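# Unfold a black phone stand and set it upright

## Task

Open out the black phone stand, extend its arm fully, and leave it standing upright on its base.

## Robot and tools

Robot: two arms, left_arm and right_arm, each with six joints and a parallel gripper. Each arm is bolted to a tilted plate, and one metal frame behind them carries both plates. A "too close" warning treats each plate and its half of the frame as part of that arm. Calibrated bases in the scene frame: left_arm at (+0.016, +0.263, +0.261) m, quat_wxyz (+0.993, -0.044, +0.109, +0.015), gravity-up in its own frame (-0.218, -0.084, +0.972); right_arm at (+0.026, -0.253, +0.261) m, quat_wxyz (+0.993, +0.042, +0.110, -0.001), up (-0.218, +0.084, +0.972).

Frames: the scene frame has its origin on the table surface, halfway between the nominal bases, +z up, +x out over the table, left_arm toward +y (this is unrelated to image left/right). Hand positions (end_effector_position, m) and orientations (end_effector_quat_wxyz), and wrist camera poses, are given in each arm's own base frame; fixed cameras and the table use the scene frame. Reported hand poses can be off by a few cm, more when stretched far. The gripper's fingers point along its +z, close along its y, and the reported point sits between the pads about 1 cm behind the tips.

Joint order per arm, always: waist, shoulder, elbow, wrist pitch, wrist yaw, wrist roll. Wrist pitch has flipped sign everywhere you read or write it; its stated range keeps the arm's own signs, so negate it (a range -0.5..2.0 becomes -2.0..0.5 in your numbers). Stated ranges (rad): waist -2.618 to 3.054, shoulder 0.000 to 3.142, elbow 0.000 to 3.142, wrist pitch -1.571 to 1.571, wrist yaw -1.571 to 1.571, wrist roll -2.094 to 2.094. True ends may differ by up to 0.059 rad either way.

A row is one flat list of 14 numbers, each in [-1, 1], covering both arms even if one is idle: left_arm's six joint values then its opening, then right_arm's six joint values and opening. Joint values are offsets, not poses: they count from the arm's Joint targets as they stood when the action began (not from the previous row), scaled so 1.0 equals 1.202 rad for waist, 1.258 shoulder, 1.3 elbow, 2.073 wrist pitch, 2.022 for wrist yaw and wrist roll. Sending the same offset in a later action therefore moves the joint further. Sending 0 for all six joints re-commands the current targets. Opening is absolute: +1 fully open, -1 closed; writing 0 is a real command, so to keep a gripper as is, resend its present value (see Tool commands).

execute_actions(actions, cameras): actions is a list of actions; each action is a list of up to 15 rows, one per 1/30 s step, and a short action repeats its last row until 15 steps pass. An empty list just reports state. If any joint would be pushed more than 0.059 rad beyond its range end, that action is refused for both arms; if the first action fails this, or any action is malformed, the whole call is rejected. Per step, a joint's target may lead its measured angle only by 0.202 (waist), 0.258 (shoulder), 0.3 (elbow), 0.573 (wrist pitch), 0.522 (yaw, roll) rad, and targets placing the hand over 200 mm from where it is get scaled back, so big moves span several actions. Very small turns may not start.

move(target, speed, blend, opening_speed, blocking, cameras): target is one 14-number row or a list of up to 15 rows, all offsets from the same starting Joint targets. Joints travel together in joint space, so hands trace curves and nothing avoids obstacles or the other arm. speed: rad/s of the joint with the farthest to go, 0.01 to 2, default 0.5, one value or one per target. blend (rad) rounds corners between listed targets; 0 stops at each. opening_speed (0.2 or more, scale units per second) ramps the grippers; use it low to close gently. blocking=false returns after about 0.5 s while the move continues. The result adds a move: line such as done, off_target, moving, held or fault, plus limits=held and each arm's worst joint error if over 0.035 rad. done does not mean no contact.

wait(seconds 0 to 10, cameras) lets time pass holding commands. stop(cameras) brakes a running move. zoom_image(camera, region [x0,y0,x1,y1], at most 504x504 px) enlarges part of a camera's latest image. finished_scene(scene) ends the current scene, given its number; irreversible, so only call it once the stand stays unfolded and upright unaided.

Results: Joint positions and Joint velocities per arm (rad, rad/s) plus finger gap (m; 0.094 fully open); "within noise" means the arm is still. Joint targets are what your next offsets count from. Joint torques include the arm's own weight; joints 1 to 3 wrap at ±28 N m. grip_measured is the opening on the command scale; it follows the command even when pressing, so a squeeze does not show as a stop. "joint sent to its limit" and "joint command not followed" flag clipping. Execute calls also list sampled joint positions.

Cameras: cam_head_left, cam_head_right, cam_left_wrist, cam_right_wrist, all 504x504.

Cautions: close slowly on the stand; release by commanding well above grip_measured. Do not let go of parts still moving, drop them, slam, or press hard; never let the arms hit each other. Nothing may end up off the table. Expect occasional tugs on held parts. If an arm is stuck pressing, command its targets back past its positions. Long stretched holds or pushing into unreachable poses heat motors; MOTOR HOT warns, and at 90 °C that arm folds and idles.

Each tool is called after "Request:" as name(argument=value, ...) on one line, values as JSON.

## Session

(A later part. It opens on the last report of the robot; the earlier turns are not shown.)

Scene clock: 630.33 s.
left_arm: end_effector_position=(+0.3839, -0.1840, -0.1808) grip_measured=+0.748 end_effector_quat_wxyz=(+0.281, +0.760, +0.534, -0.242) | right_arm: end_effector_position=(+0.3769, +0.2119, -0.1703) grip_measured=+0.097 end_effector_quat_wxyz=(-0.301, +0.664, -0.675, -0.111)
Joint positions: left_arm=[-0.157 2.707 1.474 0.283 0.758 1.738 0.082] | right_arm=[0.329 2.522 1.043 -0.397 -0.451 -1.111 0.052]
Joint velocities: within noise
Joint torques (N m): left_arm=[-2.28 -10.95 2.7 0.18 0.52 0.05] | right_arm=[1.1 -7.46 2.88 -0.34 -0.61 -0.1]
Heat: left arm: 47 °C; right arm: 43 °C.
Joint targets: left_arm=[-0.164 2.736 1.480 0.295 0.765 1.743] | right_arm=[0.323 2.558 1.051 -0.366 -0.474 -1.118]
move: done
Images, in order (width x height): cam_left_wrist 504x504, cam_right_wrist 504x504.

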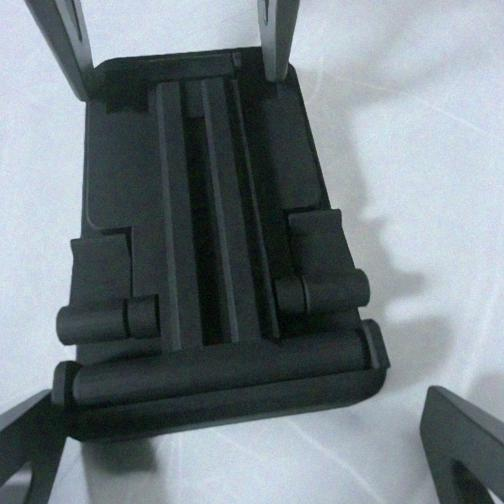

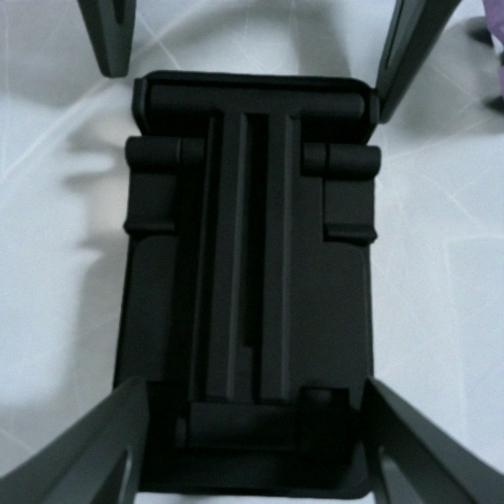

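Request:
move(target=[[0.1098,0.04,0.0631,0.0034,0.1568,0.0396,1,0,0,0,0,0,0,0.1],[0.1098,0.085,0.0631,0.0034,0.1568,0.0396,1,0,0,0,0,0,0,0.1]], speed=0.4, opening_speed=1)

Scene clock: 662.57 s.
left_arm: end_effector_position=(+0.3989, -0.1682, -0.1720) grip_measured=+0.998 end_effector_quat_wxyz=(+0.397, +0.693, +0.516, -0.311) | right_arm: end_effector_position=(+0.3769, +0.2119, -0.1703) grip_measured=+0.097 end_effector_quat_wxyz=(-0.300, +0.665, -0.675, -0.111)
Joint positions: left_arm=[-0.035 2.824 1.561 0.291 1.058 1.818 0.094] | right_arm=[0.329 2.522 1.043 -0.396 -0.451 -1.112 0.052]
Joint velocities: within noise
Joint torques (N m): left_arm=[-1.22 -11.82 1.92 0.25 0.73 0.07] | right_arm=[1.21 -7.31 2.84 -0.38 -0.63 -0.12]
Heat: left arm: 47 °C; right arm: 45 °C.
Joint targets: left_arm=[-0.032 2.843 1.562 0.302 1.082 1.823] | right_arm=[0.323 2.558 1.052 -0.366 -0.474 -1.119]
move: off_target (right_arm); right_arm: the shoulder is farthest, 0.036 rad from its target

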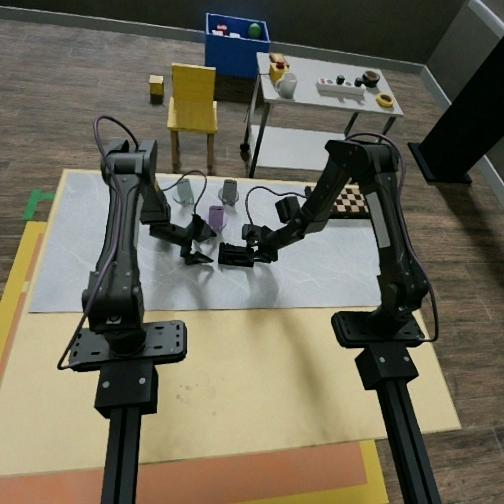

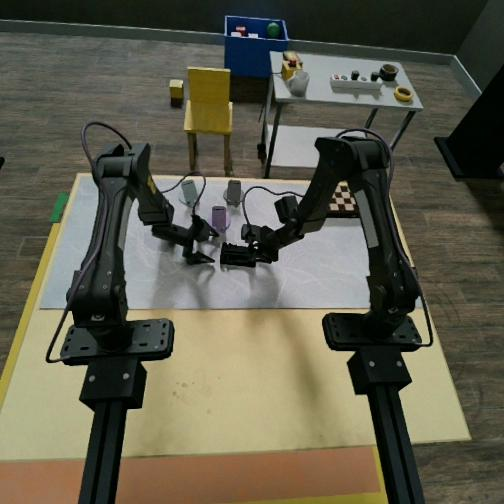

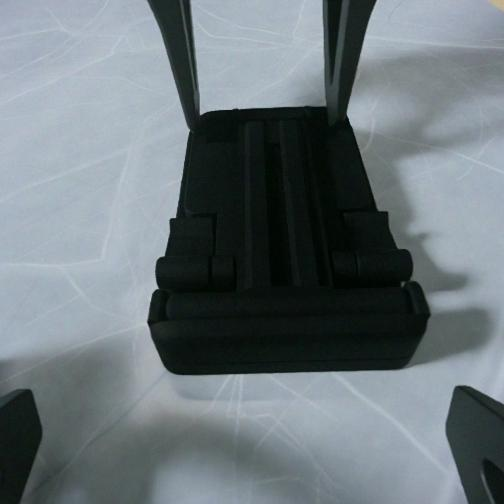

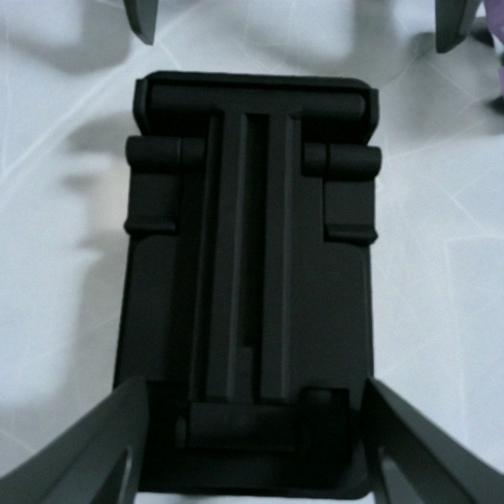

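Request:
move(target=[0,0.0195,0,0,0.012,0,1,0,0,0,0,0,0,0.1], speed=0.4, cameras=["cam_left_wrist"])

Scene clock: 669.87 s.
left_arm: end_effector_position=(+0.3944, -0.1701, -0.1740) grip_measured=+0.998 end_effector_quat_wxyz=(+0.401, +0.685, +0.515, -0.323) | right_arm: end_effector_position=(+0.3769, +0.2119, -0.1703) grip_measured=+0.097 end_effector_quat_wxyz=(-0.300, +0.665, -0.675, -0.111)
Joint positions: left_arm=[-0.035 2.839 1.561 0.291 1.082 1.818 0.094] | right_arm=[0.329 2.522 1.043 -0.396 -0.451 -1.112 0.052]
Joint velocities: within noise
Joint torques (N m): left_arm=[-1.14 -10.93 1.99 0.29 0.76 0.07] | right_arm=[1.17 -7.23 2.96 -0.35 -0.63 -0.11]
Heat: left arm: 47 °C; right arm: 45 °C.
Joint targets: left_arm=[-0.032 2.867 1.562 0.302 1.106 1.823] | right_arm=[0.323 2.558 1.052 -0.366 -0.474 -1.119]
move: off_target (right_arm); right_arm: the shoulder is farthest, 0.036 rad from its target
Images, in order (width x height): cam_left_wrist 504x504.

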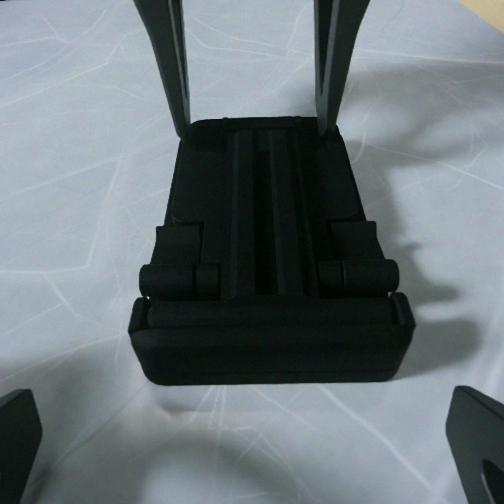

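Request:
move(target=[-0.1314,0.008,-0.0669,-0.185,-0.012,-0.1592,1,0,0,0,0,0,0,0.1], speed=0.2, cameras=["cam_left_wrist","cam_right_wrist"])

Scene clock: 679.57 s.
left_arm: end_effector_position=(+0.3900, -0.2291, -0.1808) grip_measured=+0.998 end_effector_quat_wxyz=(+0.407, +0.683, +0.512, -0.325) | right_arm: end_effector_position=(+0.3769, +0.2119, -0.1703) grip_measured=+0.097 end_effector_quat_wxyz=(-0.300, +0.665, -0.675, -0.111)
Joint positions: left_arm=[-0.18 2.846 1.483 -0.073 1.075 1.507 0.094] | right_arm=[0.329 2.522 1.043 -0.396 -0.451 -1.112 0.052]
Joint velocities: within noise
Joint torques (N m): left_arm=[-2.84 -10.55 1.42 -0.44 0.58 0.01] | right_arm=[1.17 -7.23 2.97 -0.36 -0.63 -0.08]
Heat: left arm: 46 °C; right arm: 45 °C.
Joint targets: left_arm=[-0.190 2.877 1.475 -0.081 1.082 1.501] | right_arm=[0.323 2.558 1.052 -0.366 -0.474 -1.119]
move: off_target (right_arm); right_arm: the shoulder is farthest, 0.036 rad from its target
Images, in order (width x height): cam_left_wrist 504x504, cam_right_wrist 504x504.

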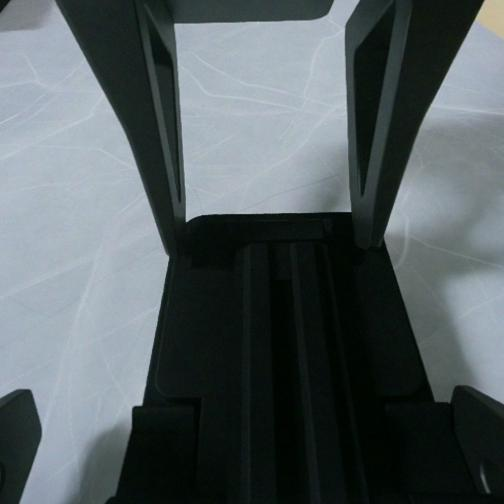

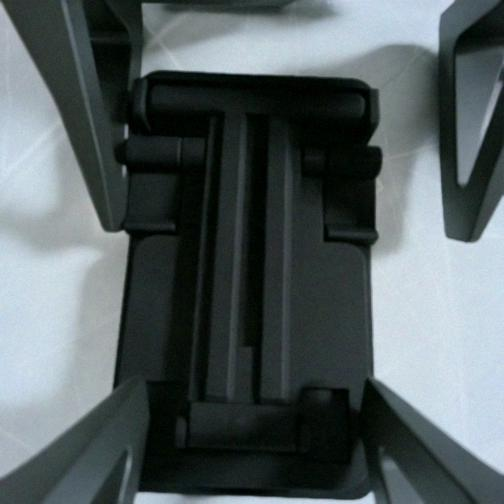

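Request:
move(target=[-0.0058,-0.003,-0.0165,0,-0.0084,0,1,0,0,0,0,0,0,0.1], speed=0.2, cameras=["cam_left_wrist","cam_right_wrist"])

Scene clock: 691.00 s.
left_arm: end_effector_position=(+0.3822, -0.2284, -0.1863) grip_measured=+0.998 end_effector_quat_wxyz=(+0.397, +0.684, +0.518, -0.326) | right_arm: end_effector_position=(+0.3769, +0.2119, -0.1703) grip_measured=+0.097 end_effector_quat_wxyz=(-0.300, +0.665, -0.675, -0.111)
Joint positions: left_arm=[-0.185 2.846 1.461 -0.077 1.058 1.506 0.094] | right_arm=[0.329 2.522 1.043 -0.396 -0.451 -1.112 0.052]
Joint velocities: within noise
Joint torques (N m): left_arm=[-3.03 -10.66 1.18 -0.38 0.59 -0.01] | right_arm=[1.2 -7.3 2.77 -0.34 -0.62 -0.09]
Heat: left arm: 46 °C; right arm: 45 °C.
Joint targets: left_arm=[-0.197 2.873 1.453 -0.081 1.065 1.501] | right_arm=[0.323 2.558 1.052 -0.366 -0.474 -1.119]
move: off_target (right_arm); right_arm: the shoulder is farthest, 0.036 rad from its target
Images, in order (width x height): cam_left_wrist 504x504, cam_right_wrist 504x504.

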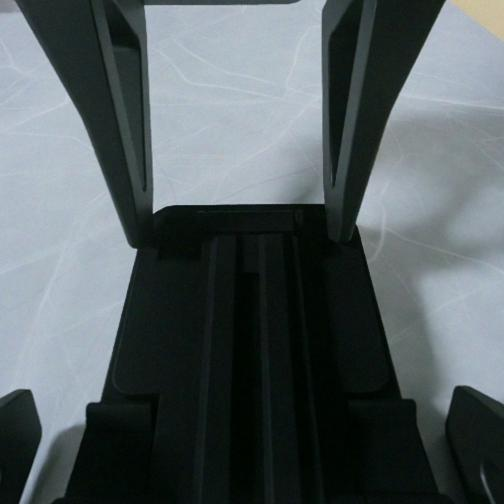

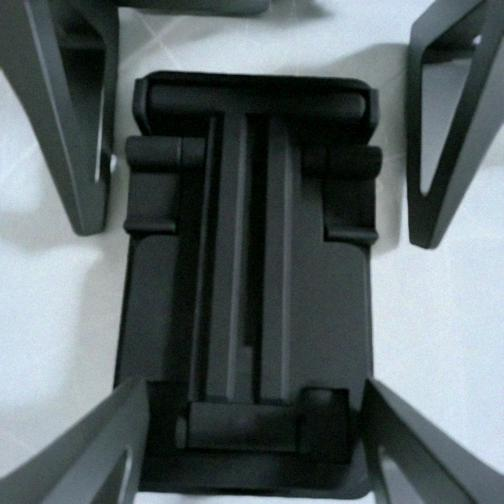

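Request:
move(target=[0,0,0,0,0,0,0.3,0,0,0,0,0,0,0.1], opening_speed=0.5, cameras=["cam_left_wrist","cam_right_wrist"])

Scene clock: 697.87 s.
left_arm: end_effector_position=(+0.3823, -0.2283, -0.1865) grip_measured=+0.496 end_effector_quat_wxyz=(+0.396, +0.684, +0.518, -0.325) | right_arm: end_effector_position=(+0.3768, +0.2119, -0.1704) grip_measured=+0.097 end_effector_quat_wxyz=(-0.300, +0.665, -0.675, -0.111)
Joint positions: left_arm=[-0.185 2.846 1.461 -0.077 1.057 1.506 0.07] | right_arm=[0.329 2.522 1.043 -0.395 -0.451 -1.112 0.052]
Joint velocities: within noise
Joint torques (N m): left_arm=[-2.92 -10.78 1.25 -0.37 0.55 -0.1] | right_arm=[1.22 -7.28 2.85 -0.35 -0.65 -0.11]
Heat: left arm: 45 °C; right arm: 45 °C.
Joint targets: left_arm=[-0.197 2.873 1.453 -0.081 1.065 1.501] | right_arm=[0.323 2.558 1.052 -0.366 -0.474 -1.119]
move: off_target (right_arm); right_arm: the shoulder is farthest, 0.036 rad from its target
Images, in order (width x height): cam_left_wrist 504x504, cam_right_wrist 504x504.

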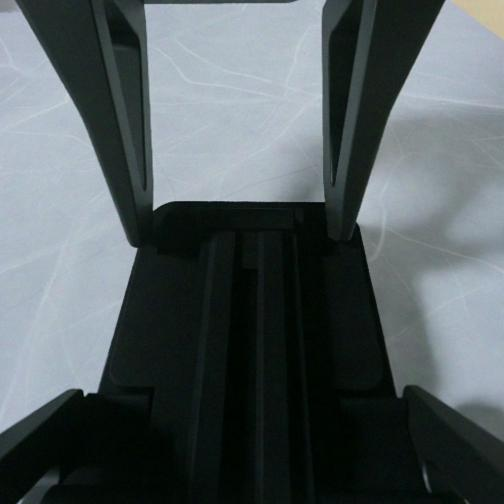

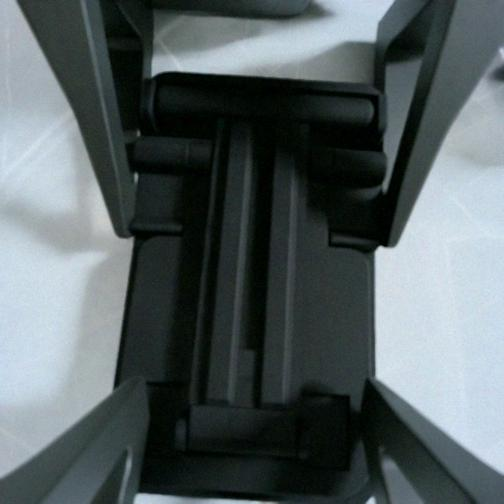

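Request:
move(target=[0,0,0,0,0,0,0.2,0,0,0,0,0,0,-0.9], opening_speed=0.6, cameras=["cam_left_wrist","cam_right_wrist"])

Scene clock: 709.23 s.
left_arm: end_effector_position=(+0.3825, -0.2283, -0.1865) grip_measured=+0.495 end_effector_quat_wxyz=(+0.397, +0.685, +0.518, -0.325) | right_arm: end_effector_position=(+0.3748, +0.2116, -0.1712) grip_measured=-0.391 end_effector_quat_wxyz=(-0.297, +0.665, -0.676, -0.114)
Joint positions: left_arm=[-0.185 2.846 1.461 -0.078 1.057 1.506 0.07] | right_arm=[0.329 2.522 1.043 -0.386 -0.454 -1.112 0.029]
Joint velocities: within noise
Joint torques (N m): left_arm=[-2.93 -10.84 1.07 -0.31 0.63 -0.07] | right_arm=[1.16 -7.3 2.82 -0.43 -0.62 -0.09]
Heat: left arm: 45 °C; right arm: 45 °C.
Joint targets: left_arm=[-0.197 2.873 1.453 -0.081 1.065 1.501] | right_arm=[0.323 2.558 1.052 -0.366 -0.474 -1.119]
move: off_target (right_arm); right_arm: the shoulder is farthest, 0.036 rad from its target
Images, in order (width x height): cam_left_wrist 504x504, cam_right_wrist 504x504.

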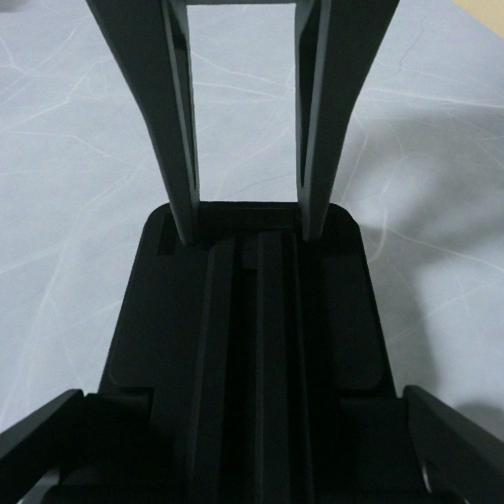

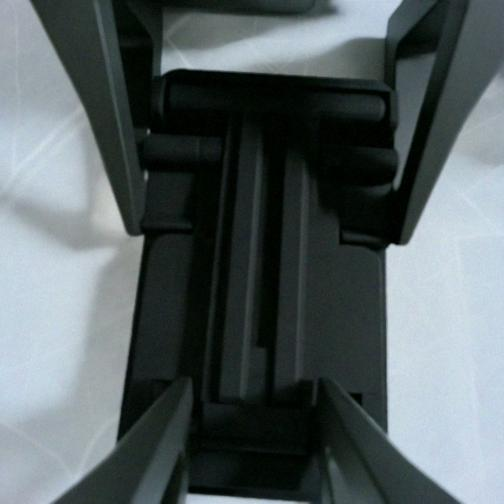

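Request:
move(target=[0,0,0,0,0,0,0.1,-0.0433,-0.058,-0.0515,-0.0839,-0.1266,0.0143,-0.9], speed=0.12, cameras=["cam_left_wrist","cam_right_wrist"])

Scene clock: 734.67 s.
left_arm: end_effector_position=(+0.3795, -0.2323, -0.1782) grip_measured=+0.495 end_effector_quat_wxyz=(+0.408, +0.675, +0.509, -0.345) | right_arm: end_effector_position=(+0.3707, +0.2099, -0.1567) grip_measured=-0.393 end_effector_quat_wxyz=(-0.348, +0.647, -0.658, -0.165)
Joint positions: left_arm=[-0.185 2.846 1.461 -0.078 1.111 1.501 0.07] | right_arm=[0.268 2.522 0.989 -0.493 -0.618 -1.112 0.029]
Joint velocities: within noise
Joint torques (N m): left_arm=[-3.08 -10.73 1.32 -0.4 0.07 0.01] | right_arm=[1.69 -12.36 1.4 -1.13 -1.83 0.2]
Heat: left arm: 44 °C; right arm: 46 °C.
Joint targets: left_arm=[-0.197 2.873 1.453 -0.081 1.065 1.501] | right_arm=[0.271 2.485 0.985 -0.540 -0.730 -1.090]
move: off_target (left_arm, right_arm); left_arm: the wrist yaw is farthest, 0.046 rad from its target; right_arm: the wrist yaw is farthest, 0.112 rad from its target
Images, in order (width x height): cam_left_wrist 504x504, cam_right_wrist 504x504.

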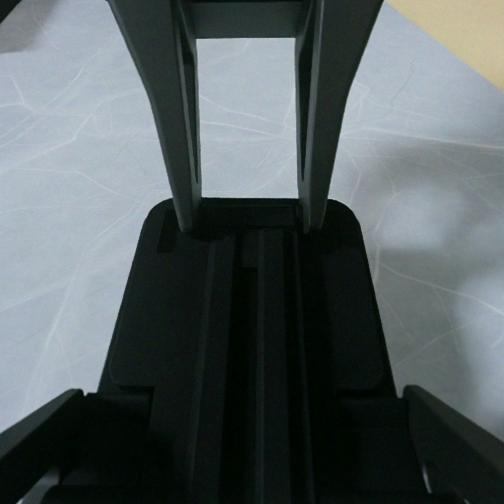

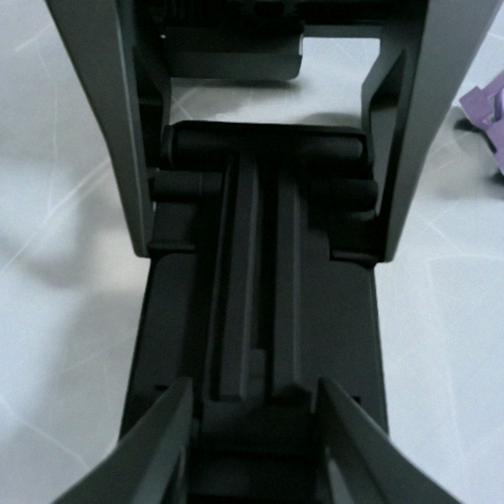

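Request:
move(target=[0,0,0,0,-0.04,0,0.1,0,0,0,0,-0.04,0,-0.9], speed=0.12, cameras=["cam_left_wrist","cam_right_wrist"])

Scene clock: 741.90 s.
left_arm: end_effector_position=(+0.3802, -0.2307, -0.1815) grip_measured=+0.494 end_effector_quat_wxyz=(+0.403, +0.678, +0.514, -0.339) | right_arm: end_effector_position=(+0.3694, +0.2142, -0.1515) grip_measured=-0.394 end_effector_quat_wxyz=(-0.359, +0.646, -0.649, -0.181)
Joint positions: left_arm=[-0.185 2.846 1.461 -0.075 1.09 1.501 0.07] | right_arm=[0.263 2.522 0.988 -0.504 -0.662 -1.112 0.028]
Joint velocities: within noise
Joint torques (N m): left_arm=[-2.99 -10.62 1.2 -0.4 -0.55 0.01] | right_arm=[2.25 -12.37 1.35 -1.02 -2.27 0.25]
Heat: left arm: 44 °C; right arm: 50 °C.
Joint targets: left_arm=[-0.197 2.873 1.453 -0.081 0.984 1.501] | right_arm=[0.271 2.485 0.985 -0.539 -0.811 -1.090]
move: off_target (left_arm, right_arm); left_arm: the wrist yaw is farthest, 0.106 rad from its target; right_arm: the wrist yaw is farthest, 0.149 rad from its target
Images, in order (width x height): cam_left_wrist 504x504, cam_right_wrist 504x504.

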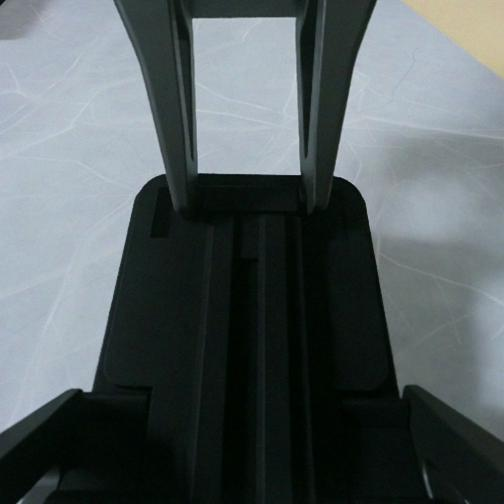

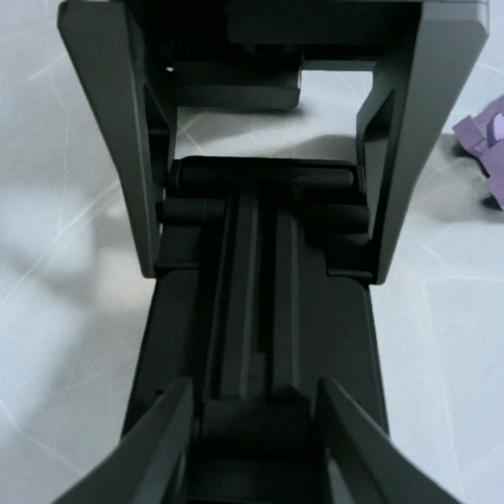

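Request:
move(target=[0,0.01,0,0,-0.045,0,0.1,0,0,0,0,0,0,-0.9], speed=0.12, cameras=["cam_left_wrist","cam_right_wrist"])

Scene clock: 762.43 s.
left_arm: end_effector_position=(+0.3800, -0.2306, -0.1833) grip_measured=+0.494 end_effector_quat_wxyz=(+0.398, +0.679, +0.517, -0.337) | right_arm: end_effector_position=(+0.3695, +0.2141, -0.1514) grip_measured=-0.394 end_effector_quat_wxyz=(-0.359, +0.645, -0.650, -0.182)
Joint positions: left_arm=[-0.186 2.846 1.461 -0.072 1.079 1.497 0.07] | right_arm=[0.263 2.522 0.988 -0.504 -0.663 -1.11 0.028]
Joint velocities: within noise
Joint torques (N m): left_arm=[-2.66 -9.5 1.18 -0.36 -1.43 0.05] | right_arm=[2.15 -12.52 1.37 -1.01 -2.23 0.21]
Heat: left arm: 44 °C; right arm: 56 °C.
Joint targets: left_arm=[-0.197 2.886 1.453 -0.081 0.893 1.501] | right_arm=[0.271 2.485 0.985 -0.540 -0.811 -1.090]
move: off_target (left_arm, right_arm); left_arm: the wrist yaw is farthest, 0.186 rad from its target; right_arm: the wrist yaw is farthest, 0.148 rad from its target
Images, in order (width x height): cam_left_wrist 504x504, cam_right_wrist 504x504.

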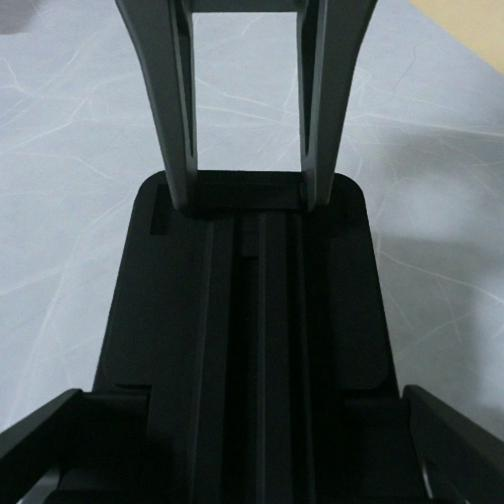

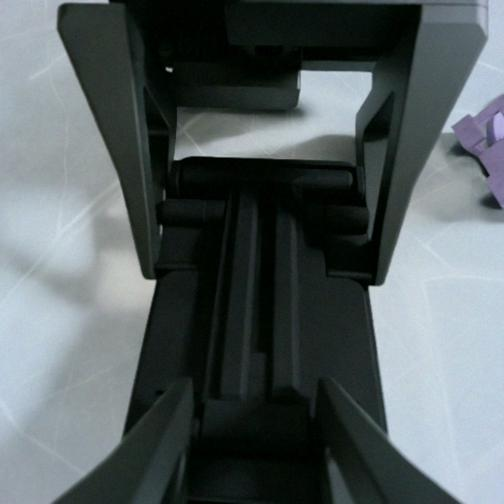

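Request:
move(target=[0,0.0,0,0,-0.045,0,0.1,0,0,0,0,-0.03,0,-0.9], speed=0.15, cameras=["cam_left_wrist","cam_right_wrist"])

Scene clock: 766.53 s.
left_arm: end_effector_position=(+0.3800, -0.2306, -0.1843) grip_measured=+0.494 end_effector_quat_wxyz=(+0.393, +0.681, +0.520, -0.334) | right_arm: end_effector_position=(+0.3693, +0.2141, -0.1504) grip_measured=-0.394 end_effector_quat_wxyz=(-0.361, +0.643, -0.649, -0.186)
Joint positions: left_arm=[-0.189 2.843 1.461 -0.066 1.066 1.496 0.07] | right_arm=[0.26 2.522 0.988 -0.504 -0.673 -1.109 0.028]
Joint velocities: within noise
Joint torques (N m): left_arm=[-2.21 -9.17 1.32 -0.49 -2.17 0.07] | right_arm=[2.44 -12.49 1.33 -1.03 -2.83 0.18]
Heat: left arm: 44 °C; right arm: 57 °C.
Joint targets: left_arm=[-0.197 2.886 1.453 -0.081 0.802 1.501] | right_arm=[0.271 2.485 0.985 -0.540 -0.871 -1.090]
move: off_target (left_arm, right_arm); left_arm: the wrist yaw is farthest, 0.264 rad from its target; right_arm: the wrist yaw is farthest, 0.198 rad from its target
Images, in order (width x height): cam_left_wrist 504x504, cam_right_wrist 504x504.

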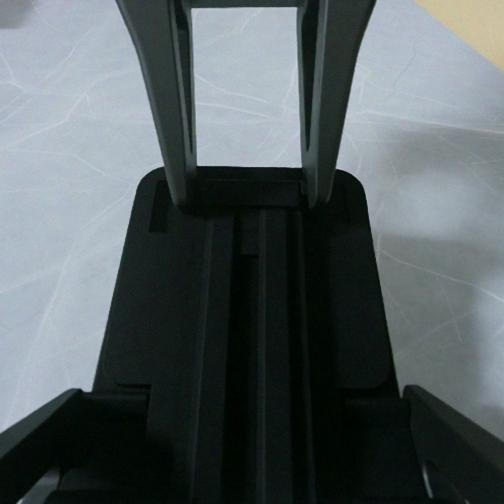

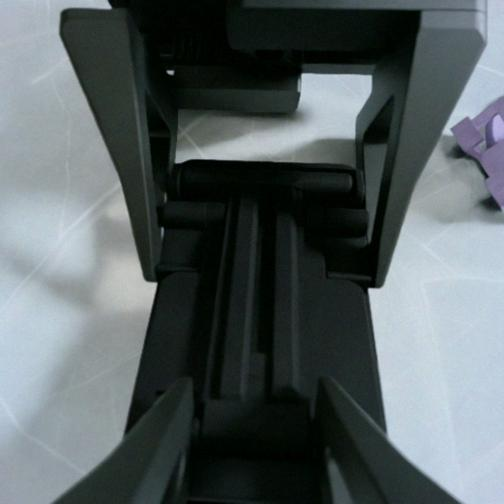

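Request:
move(target=[0,0.0,0,0,-0.02,0,0.1,0,-0.02,0,0,-0.03,0,-0.9], speed=0.15, cameras=["cam_left_wrist","cam_right_wrist"])

Scene clock: 772.23 s.
left_arm: end_effector_position=(+0.3799, -0.2304, -0.1839) grip_measured=+0.494 end_effector_quat_wxyz=(+0.389, +0.682, +0.523, -0.333) | right_arm: end_effector_position=(+0.3683, +0.2156, -0.1473) grip_measured=-0.395 end_effector_quat_wxyz=(-0.367, +0.642, -0.644, -0.197)
Joint positions: left_arm=[-0.191 2.837 1.461 -0.053 1.057 1.496 0.07] | right_arm=[0.254 2.522 0.988 -0.507 -0.703 -1.109 0.028]
Joint velocities: within noise
Joint torques (N m): left_arm=[-2.28 -8.73 1.21 -0.65 -2.56 0.08] | right_arm=[2.97 -14.43 1.51 -1.01 -3.25 0.19]
Heat: left arm: 45 °C; right arm: 58 °C.
Joint targets: left_arm=[-0.197 2.886 1.453 -0.081 0.762 1.501] | right_arm=[0.271 2.459 0.985 -0.539 -0.932 -1.090]
move: off_target (left_arm, right_arm); left_arm: the wrist yaw is farthest, 0.296 rad from its target; right_arm: the wrist yaw is farthest, 0.229 rad from its target
Images, in order (width x height): cam_left_wrist 504x504, cam_right_wrist 504x504.

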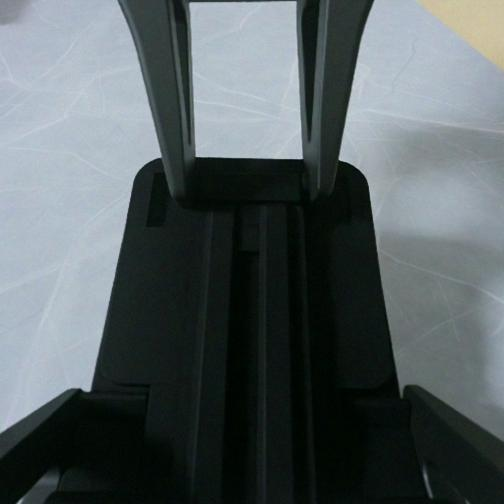

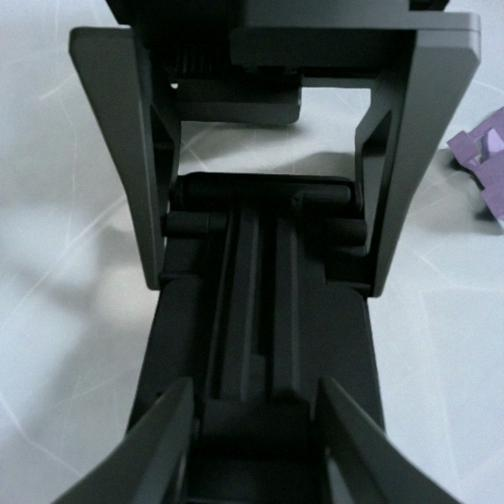

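Request:
zoom_image(camera="cam_left_wrist", region=[80, 130, 250, 300])

Request:
zoom_image(camera="cam_right_wrist", region=[90, 260, 250, 480])

Scaled by 2.965 from the camera's 504x504 image, which has a finer 720x720 frame.

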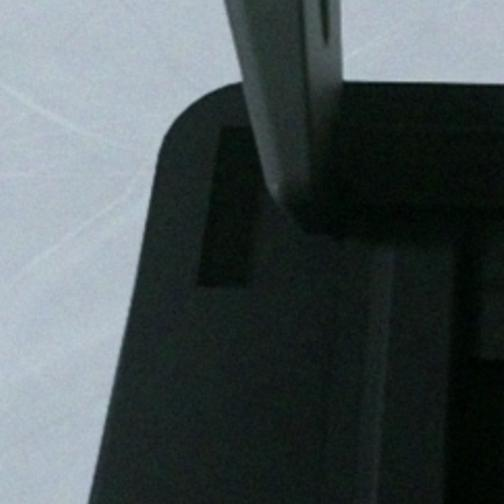

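Scaled by 2.291 from the camera's 504x504 image, which has a finer 720x720 frame.

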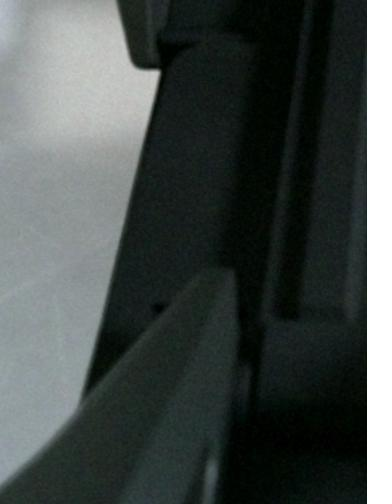

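Request:
wait(seconds=0.1, cameras=["cam_head_left","cam_head_right"])

Request:
zoom_image(camera="cam_head_right", region=[200, 220, 280, 280])

Request:
zoom_image(camera="cam_head_left", region=[200, 220, 280, 280])

Scene clock: 780.93 s.
left_arm: end_effector_position=(+0.3799, -0.2304, -0.1840) grip_measured=+0.494 end_effector_quat_wxyz=(+0.389, +0.682, +0.523, -0.333) | right_arm: end_effector_position=(+0.3682, +0.2158, -0.1467) grip_measured=-0.395 end_effector_quat_wxyz=(-0.368, +0.641, -0.644, -0.199)
Joint positions: left_arm=[-0.191 2.837 1.461 -0.053 1.057 1.496 0.07] | right_arm=[0.253 2.522 0.988 -0.508 -0.707 -1.108 0.028]
Joint velocities: within noise
Joint torques (N m): left_arm=[-2.3 -8.94 1.25 -0.59 -2.56 0.08] | right_arm=[2.91 -14.32 1.31 -1.01 -3.21 0.18]
Heat: left arm: 45 °C; right arm: 61 °C.
Joint targets: left_arm=[-0.197 2.886 1.453 -0.081 0.762 1.501] | right_arm=[0.271 2.459 0.985 -0.540 -0.932 -1.090]
Tool commands: left_gripper/opening=+0.1 right_gripper/opening=-0.9
wait: 0.10 s; at rest from the start
Images, in order (width x height): cam_head_left 504x504, cam_head_right 504x504.

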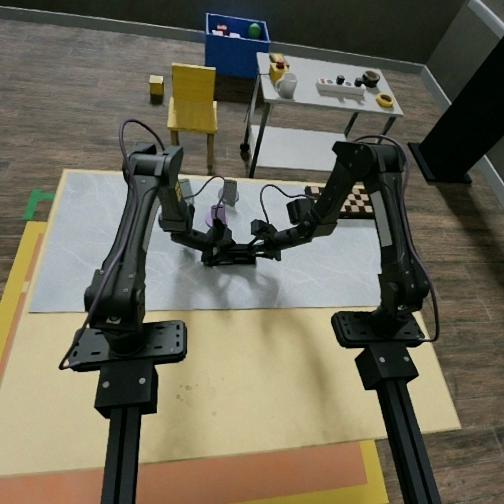

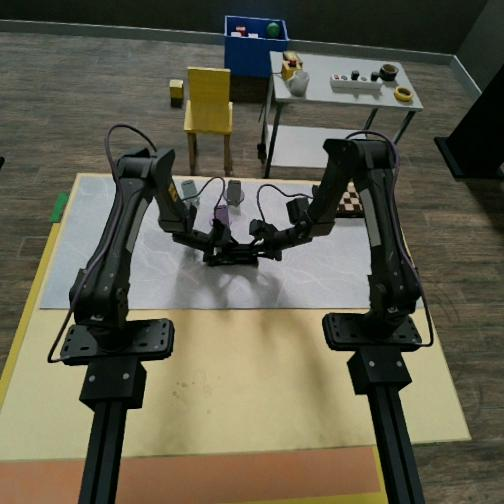

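Scaled by 6.300 from the camera's 504x504 image, which has a finer 720x720 frame.

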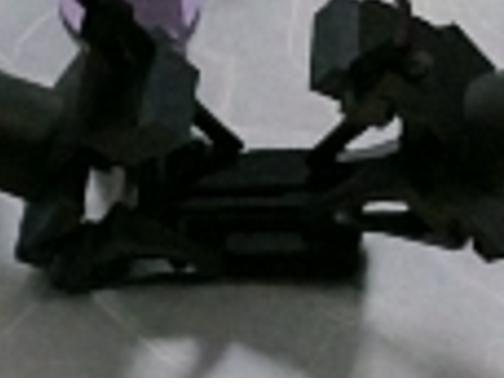

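Scaled by 6.300 from the camera's 504x504 image, which has a finer 720x720 frame.

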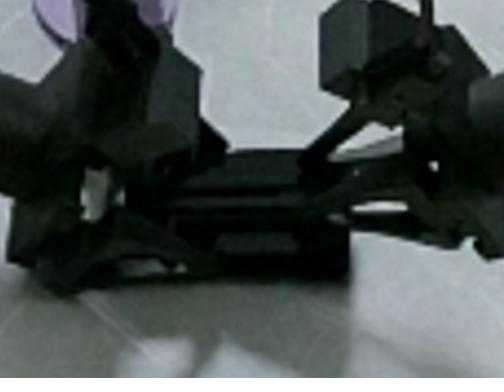

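Request:
move(target=[0,0.0,0,0,0,0,0.1,-0.009,0.0326,-0.0115,-0.082,-0.068,0.03,-0.9], speed=0.15, cameras=["cam_left_wrist","cam_right_wrist","cam_head_right"])

Request:
zoom_image(camera="cam_head_right", region=[200, 220, 280, 280])

Scene clock: 795.60 s.
left_arm: end_effector_position=(+0.3806, -0.2306, -0.1811) grip_measured=+0.494 end_effector_quat_wxyz=(+0.387, +0.680, +0.525, -0.334) | right_arm: end_effector_position=(+0.3682, +0.2229, -0.1305) grip_measured=-0.410 end_effector_quat_wxyz=(-0.405, +0.626, -0.626, -0.230)
Joint positions: left_arm=[-0.191 2.829 1.461 -0.042 1.058 1.494 0.07] | right_arm=[0.239 2.522 0.965 -0.603 -0.804 -1.062 0.028]
Joint velocities: within noise
Joint torques (N m): left_arm=[-2.41 -8.2 1.29 -0.74 -2.58 0.09] | right_arm=[3.18 -11.08 2.04 -1.84 -3.7 0.34]
Heat: left arm: 46 °C; right arm: 64 °C.
Joint targets: left_arm=[-0.197 2.886 1.453 -0.081 0.762 1.501] | right_arm=[0.260 2.500 0.970 -0.710 -1.069 -1.029]
move: off_target (left_arm, right_arm); left_arm: the wrist yaw is farthest, 0.296 rad from its target; right_arm: the wrist yaw is farthest, 0.266 rad from its target
Images, in order (width x height): cam_head_right 504x504, cam_left_wrist 504x504, cam_right_wrist 504x504.

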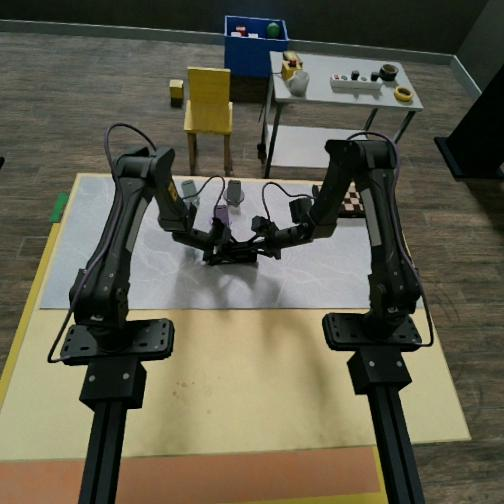

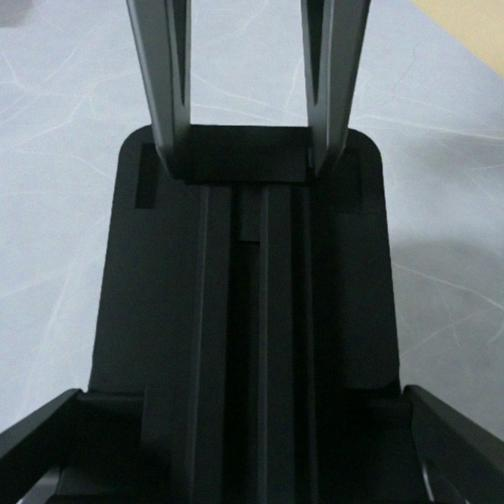

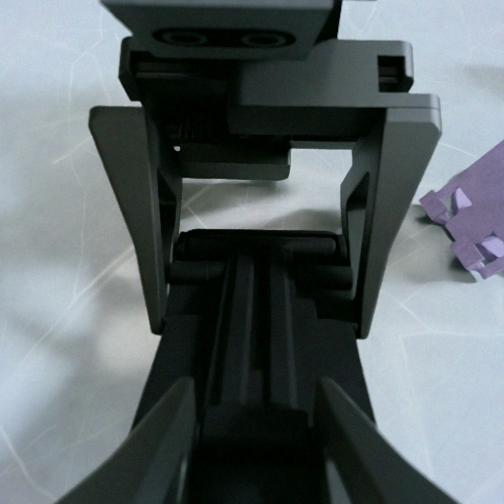

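Scaled by 6.300 from the camera's 504x504 image, which has a finer 720x720 frame.

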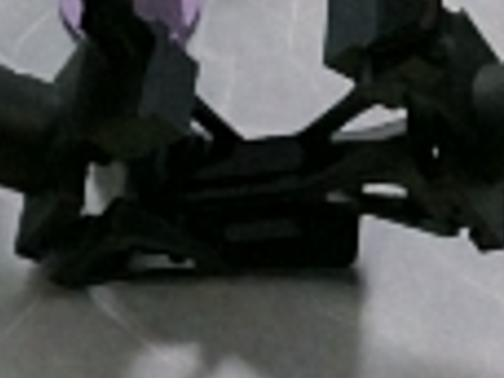

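Request:
move(target=[0,0.0,0,0,0,0,0.1,0.004,0.0397,0.006,-0.1013,-0.0648,0.0588,-0.9], speed=0.2, cameras=["cam_left_wrist","cam_right_wrist","cam_head_right"])

Request:
zoom_image(camera="cam_head_right", region=[200, 220, 280, 280])

Scene clock: 826.90 s.
left_arm: end_effector_position=(+0.3860, -0.2273, -0.1901) grip_measured=+0.493 end_effector_quat_wxyz=(+0.374, +0.692, +0.536, -0.307) | right_arm: end_effector_position=(+0.3529, +0.2650, -0.0589) grip_measured=-0.897 end_effector_quat_wxyz=(-0.511, +0.619, -0.482, -0.351)
Joint positions: left_arm=[-0.196 2.827 1.462 -0.054 0.987 1.487 0.07] | right_arm=[0.259 2.534 0.971 -0.916 -1.178 -0.918 0.005]
Joint velocities: within noise
Joint torques (N m): left_arm=[-1.96 -8.05 1.44 -0.61 -1.83 0.15] | right_arm=[1.98 -8.69 2.39 -1.03 -0.8 0.04]
Heat: left arm: 43 °C; right arm: 59 °C.
Joint targets: left_arm=[-0.197 2.886 1.453 -0.081 0.762 1.501] | right_arm=[0.265 2.550 0.977 -0.920 -1.200 -0.910]
move: off_target (left_arm); left_arm: the wrist yaw is farthest, 0.225 rad from its target
Images, in order (width x height): cam_head_right 504x504, cam_left_wrist 504x504, cam_right_wrist 504x504.

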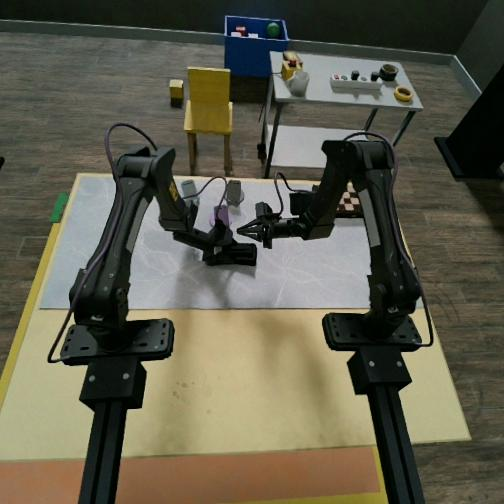

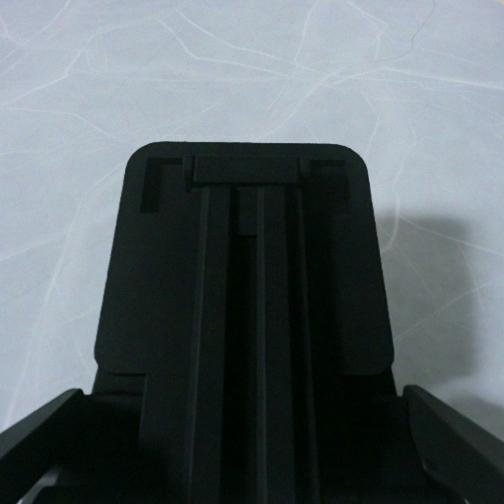

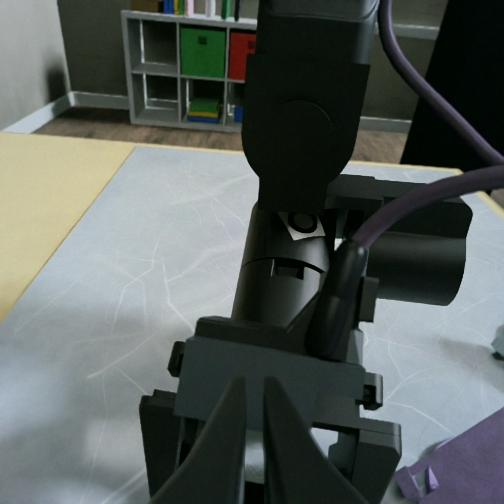

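Scaled by 6.300 from the camera's 504x504 image, which has a finer 720x720 frame.

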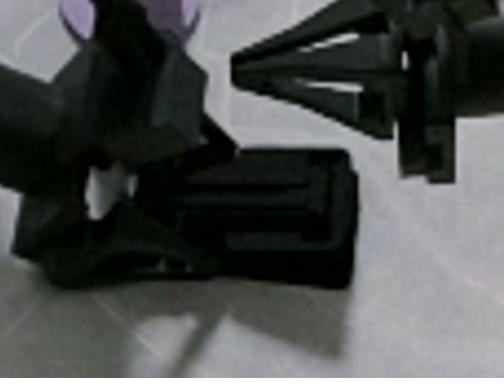

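Request:
move(target=[[0,0.0,0,0,0.068,0,0.1,-0.2121,0.0556,0.0792,0.1684,0.0391,-0.1904,0.8],[0,0.0,0,0,0.068,0,0.1,-0.2121,0.165,0.0792,0.1684,0.0391,-0.1904,0.8]], speed=0.5, opening_speed=1)

Request:
zoom_image(camera="cam_head_right", region=[200, 220, 280, 280])

Scene clock: 863.03 s.
left_arm: end_effector_position=(+0.3859, -0.2280, -0.1890) grip_measured=+0.493 end_effector_quat_wxyz=(+0.376, +0.691, +0.534, -0.309) | right_arm: end_effector_position=(+0.3713, +0.1642, -0.1580) grip_measured=+0.797 end_effector_quat_wxyz=(-0.474, +0.601, -0.577, -0.285)
Joint positions: left_arm=[-0.196 2.827 1.462 -0.056 0.995 1.487 0.07] | right_arm=[0.009 2.738 1.081 -0.586 -1.112 -1.288 0.084]
Joint velocities: within noise
Joint torques (N m): left_arm=[-1.66 -8.24 1.46 -0.6 -0.51 0.18] | right_arm=[1.11 -7.94 0.44 -0.37 -0.69 -0.13]
Heat: left arm: 44 °C; right arm: 51 °C.
Joint targets: left_arm=[-0.197 2.886 1.453 -0.081 0.899 1.501] | right_arm=[0.010 2.758 1.080 -0.570 -1.121 -1.295]
move: off_target (left_arm); left_arm: the wrist yaw is farthest, 0.095 rad from its target

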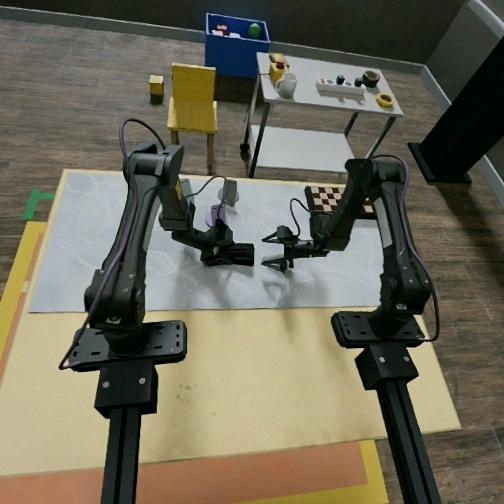

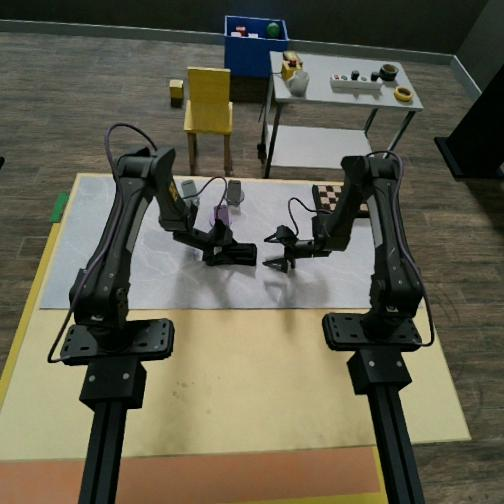

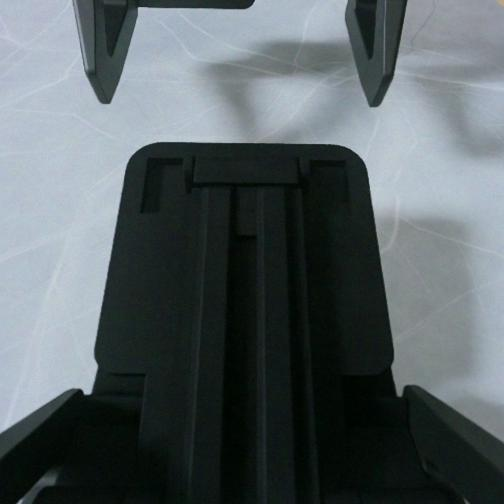

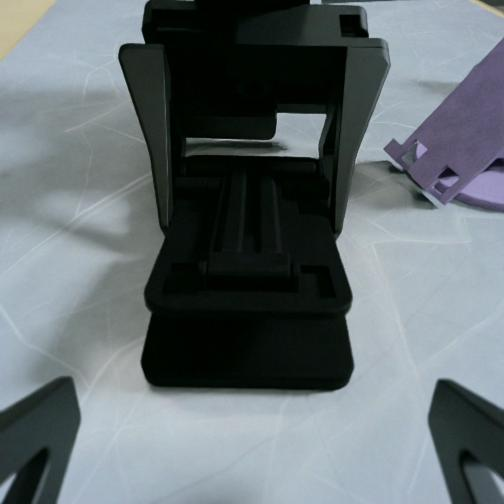

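Scaled by 6.300 from the camera's 504x504 image, which has a finer 720x720 frame.

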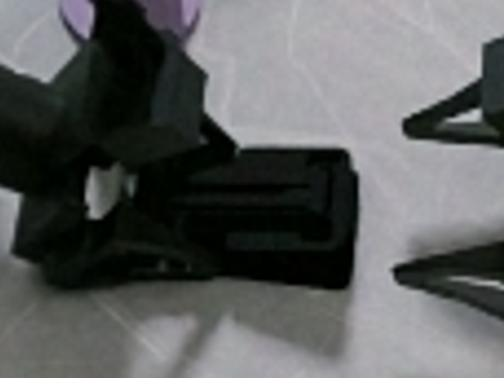

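Request:
move(target=[0,0.0,0,0,0,0,0.1,0.114,0.0493,0.0238,-0.1182,0.0351,0.1182,0.8], speed=0.3, cameras=["cam_left_wrist","cam_right_wrist","cam_head_right"])

Request:
zoom_image(camera="cam_head_right", region=[200, 220, 280, 280])

Scene clock: 878.97 s.
left_arm: end_effector_position=(+0.3859, -0.2280, -0.1890) grip_measured=+0.493 end_effector_quat_wxyz=(+0.376, +0.691, +0.534, -0.309) | right_arm: end_effector_position=(+0.3768, +0.2105, -0.1618) grip_measured=+0.797 end_effector_quat_wxyz=(-0.475, +0.602, -0.574, -0.288)
Joint positions: left_arm=[-0.196 2.827 1.462 -0.056 0.995 1.487 0.07] | right_arm=[0.141 2.786 1.105 -0.81 -1.046 -1.064 0.084]
Joint velocities: within noise
Joint torques (N m): left_arm=[-1.84 -8.13 1.26 -0.6 -0.5 0.17] | right_arm=[1.74 -7.12 1.46 -0.83 -0.61 0.05]
Heat: left arm: 44 °C; right arm: 47 °C.
Joint targets: left_arm=[-0.197 2.886 1.453 -0.081 0.899 1.501] | right_arm=[0.147 2.820 1.111 -0.815 -1.051 -1.056]
move: off_target (left_arm); left_arm: the wrist yaw is farthest, 0.096 rad from its target
Images, in order (width x height): cam_head_right 504x504, cam_left_wrist 504x504, cam_right_wrist 504x504.

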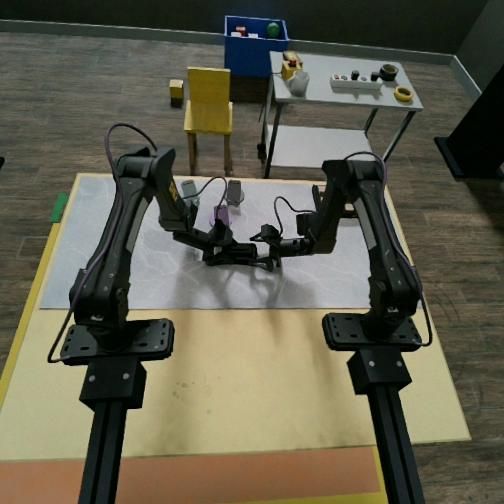

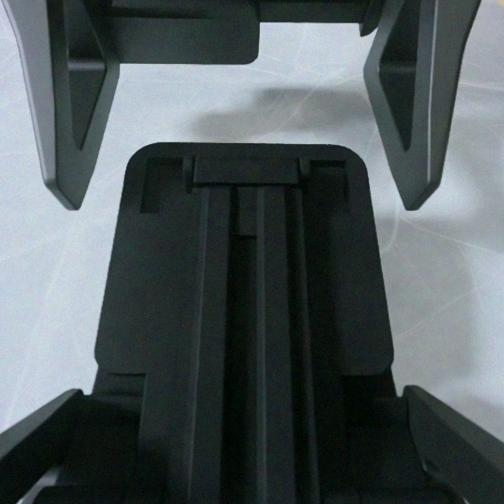

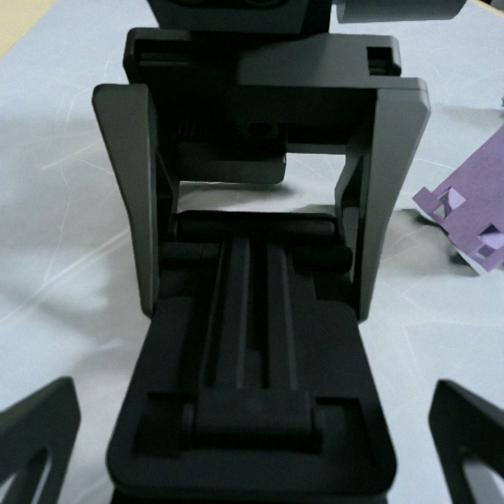

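Scaled by 6.300 from the camera's 504x504 image, which has a finer 720x720 frame.

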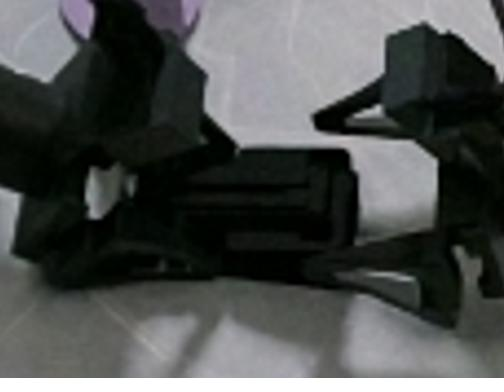

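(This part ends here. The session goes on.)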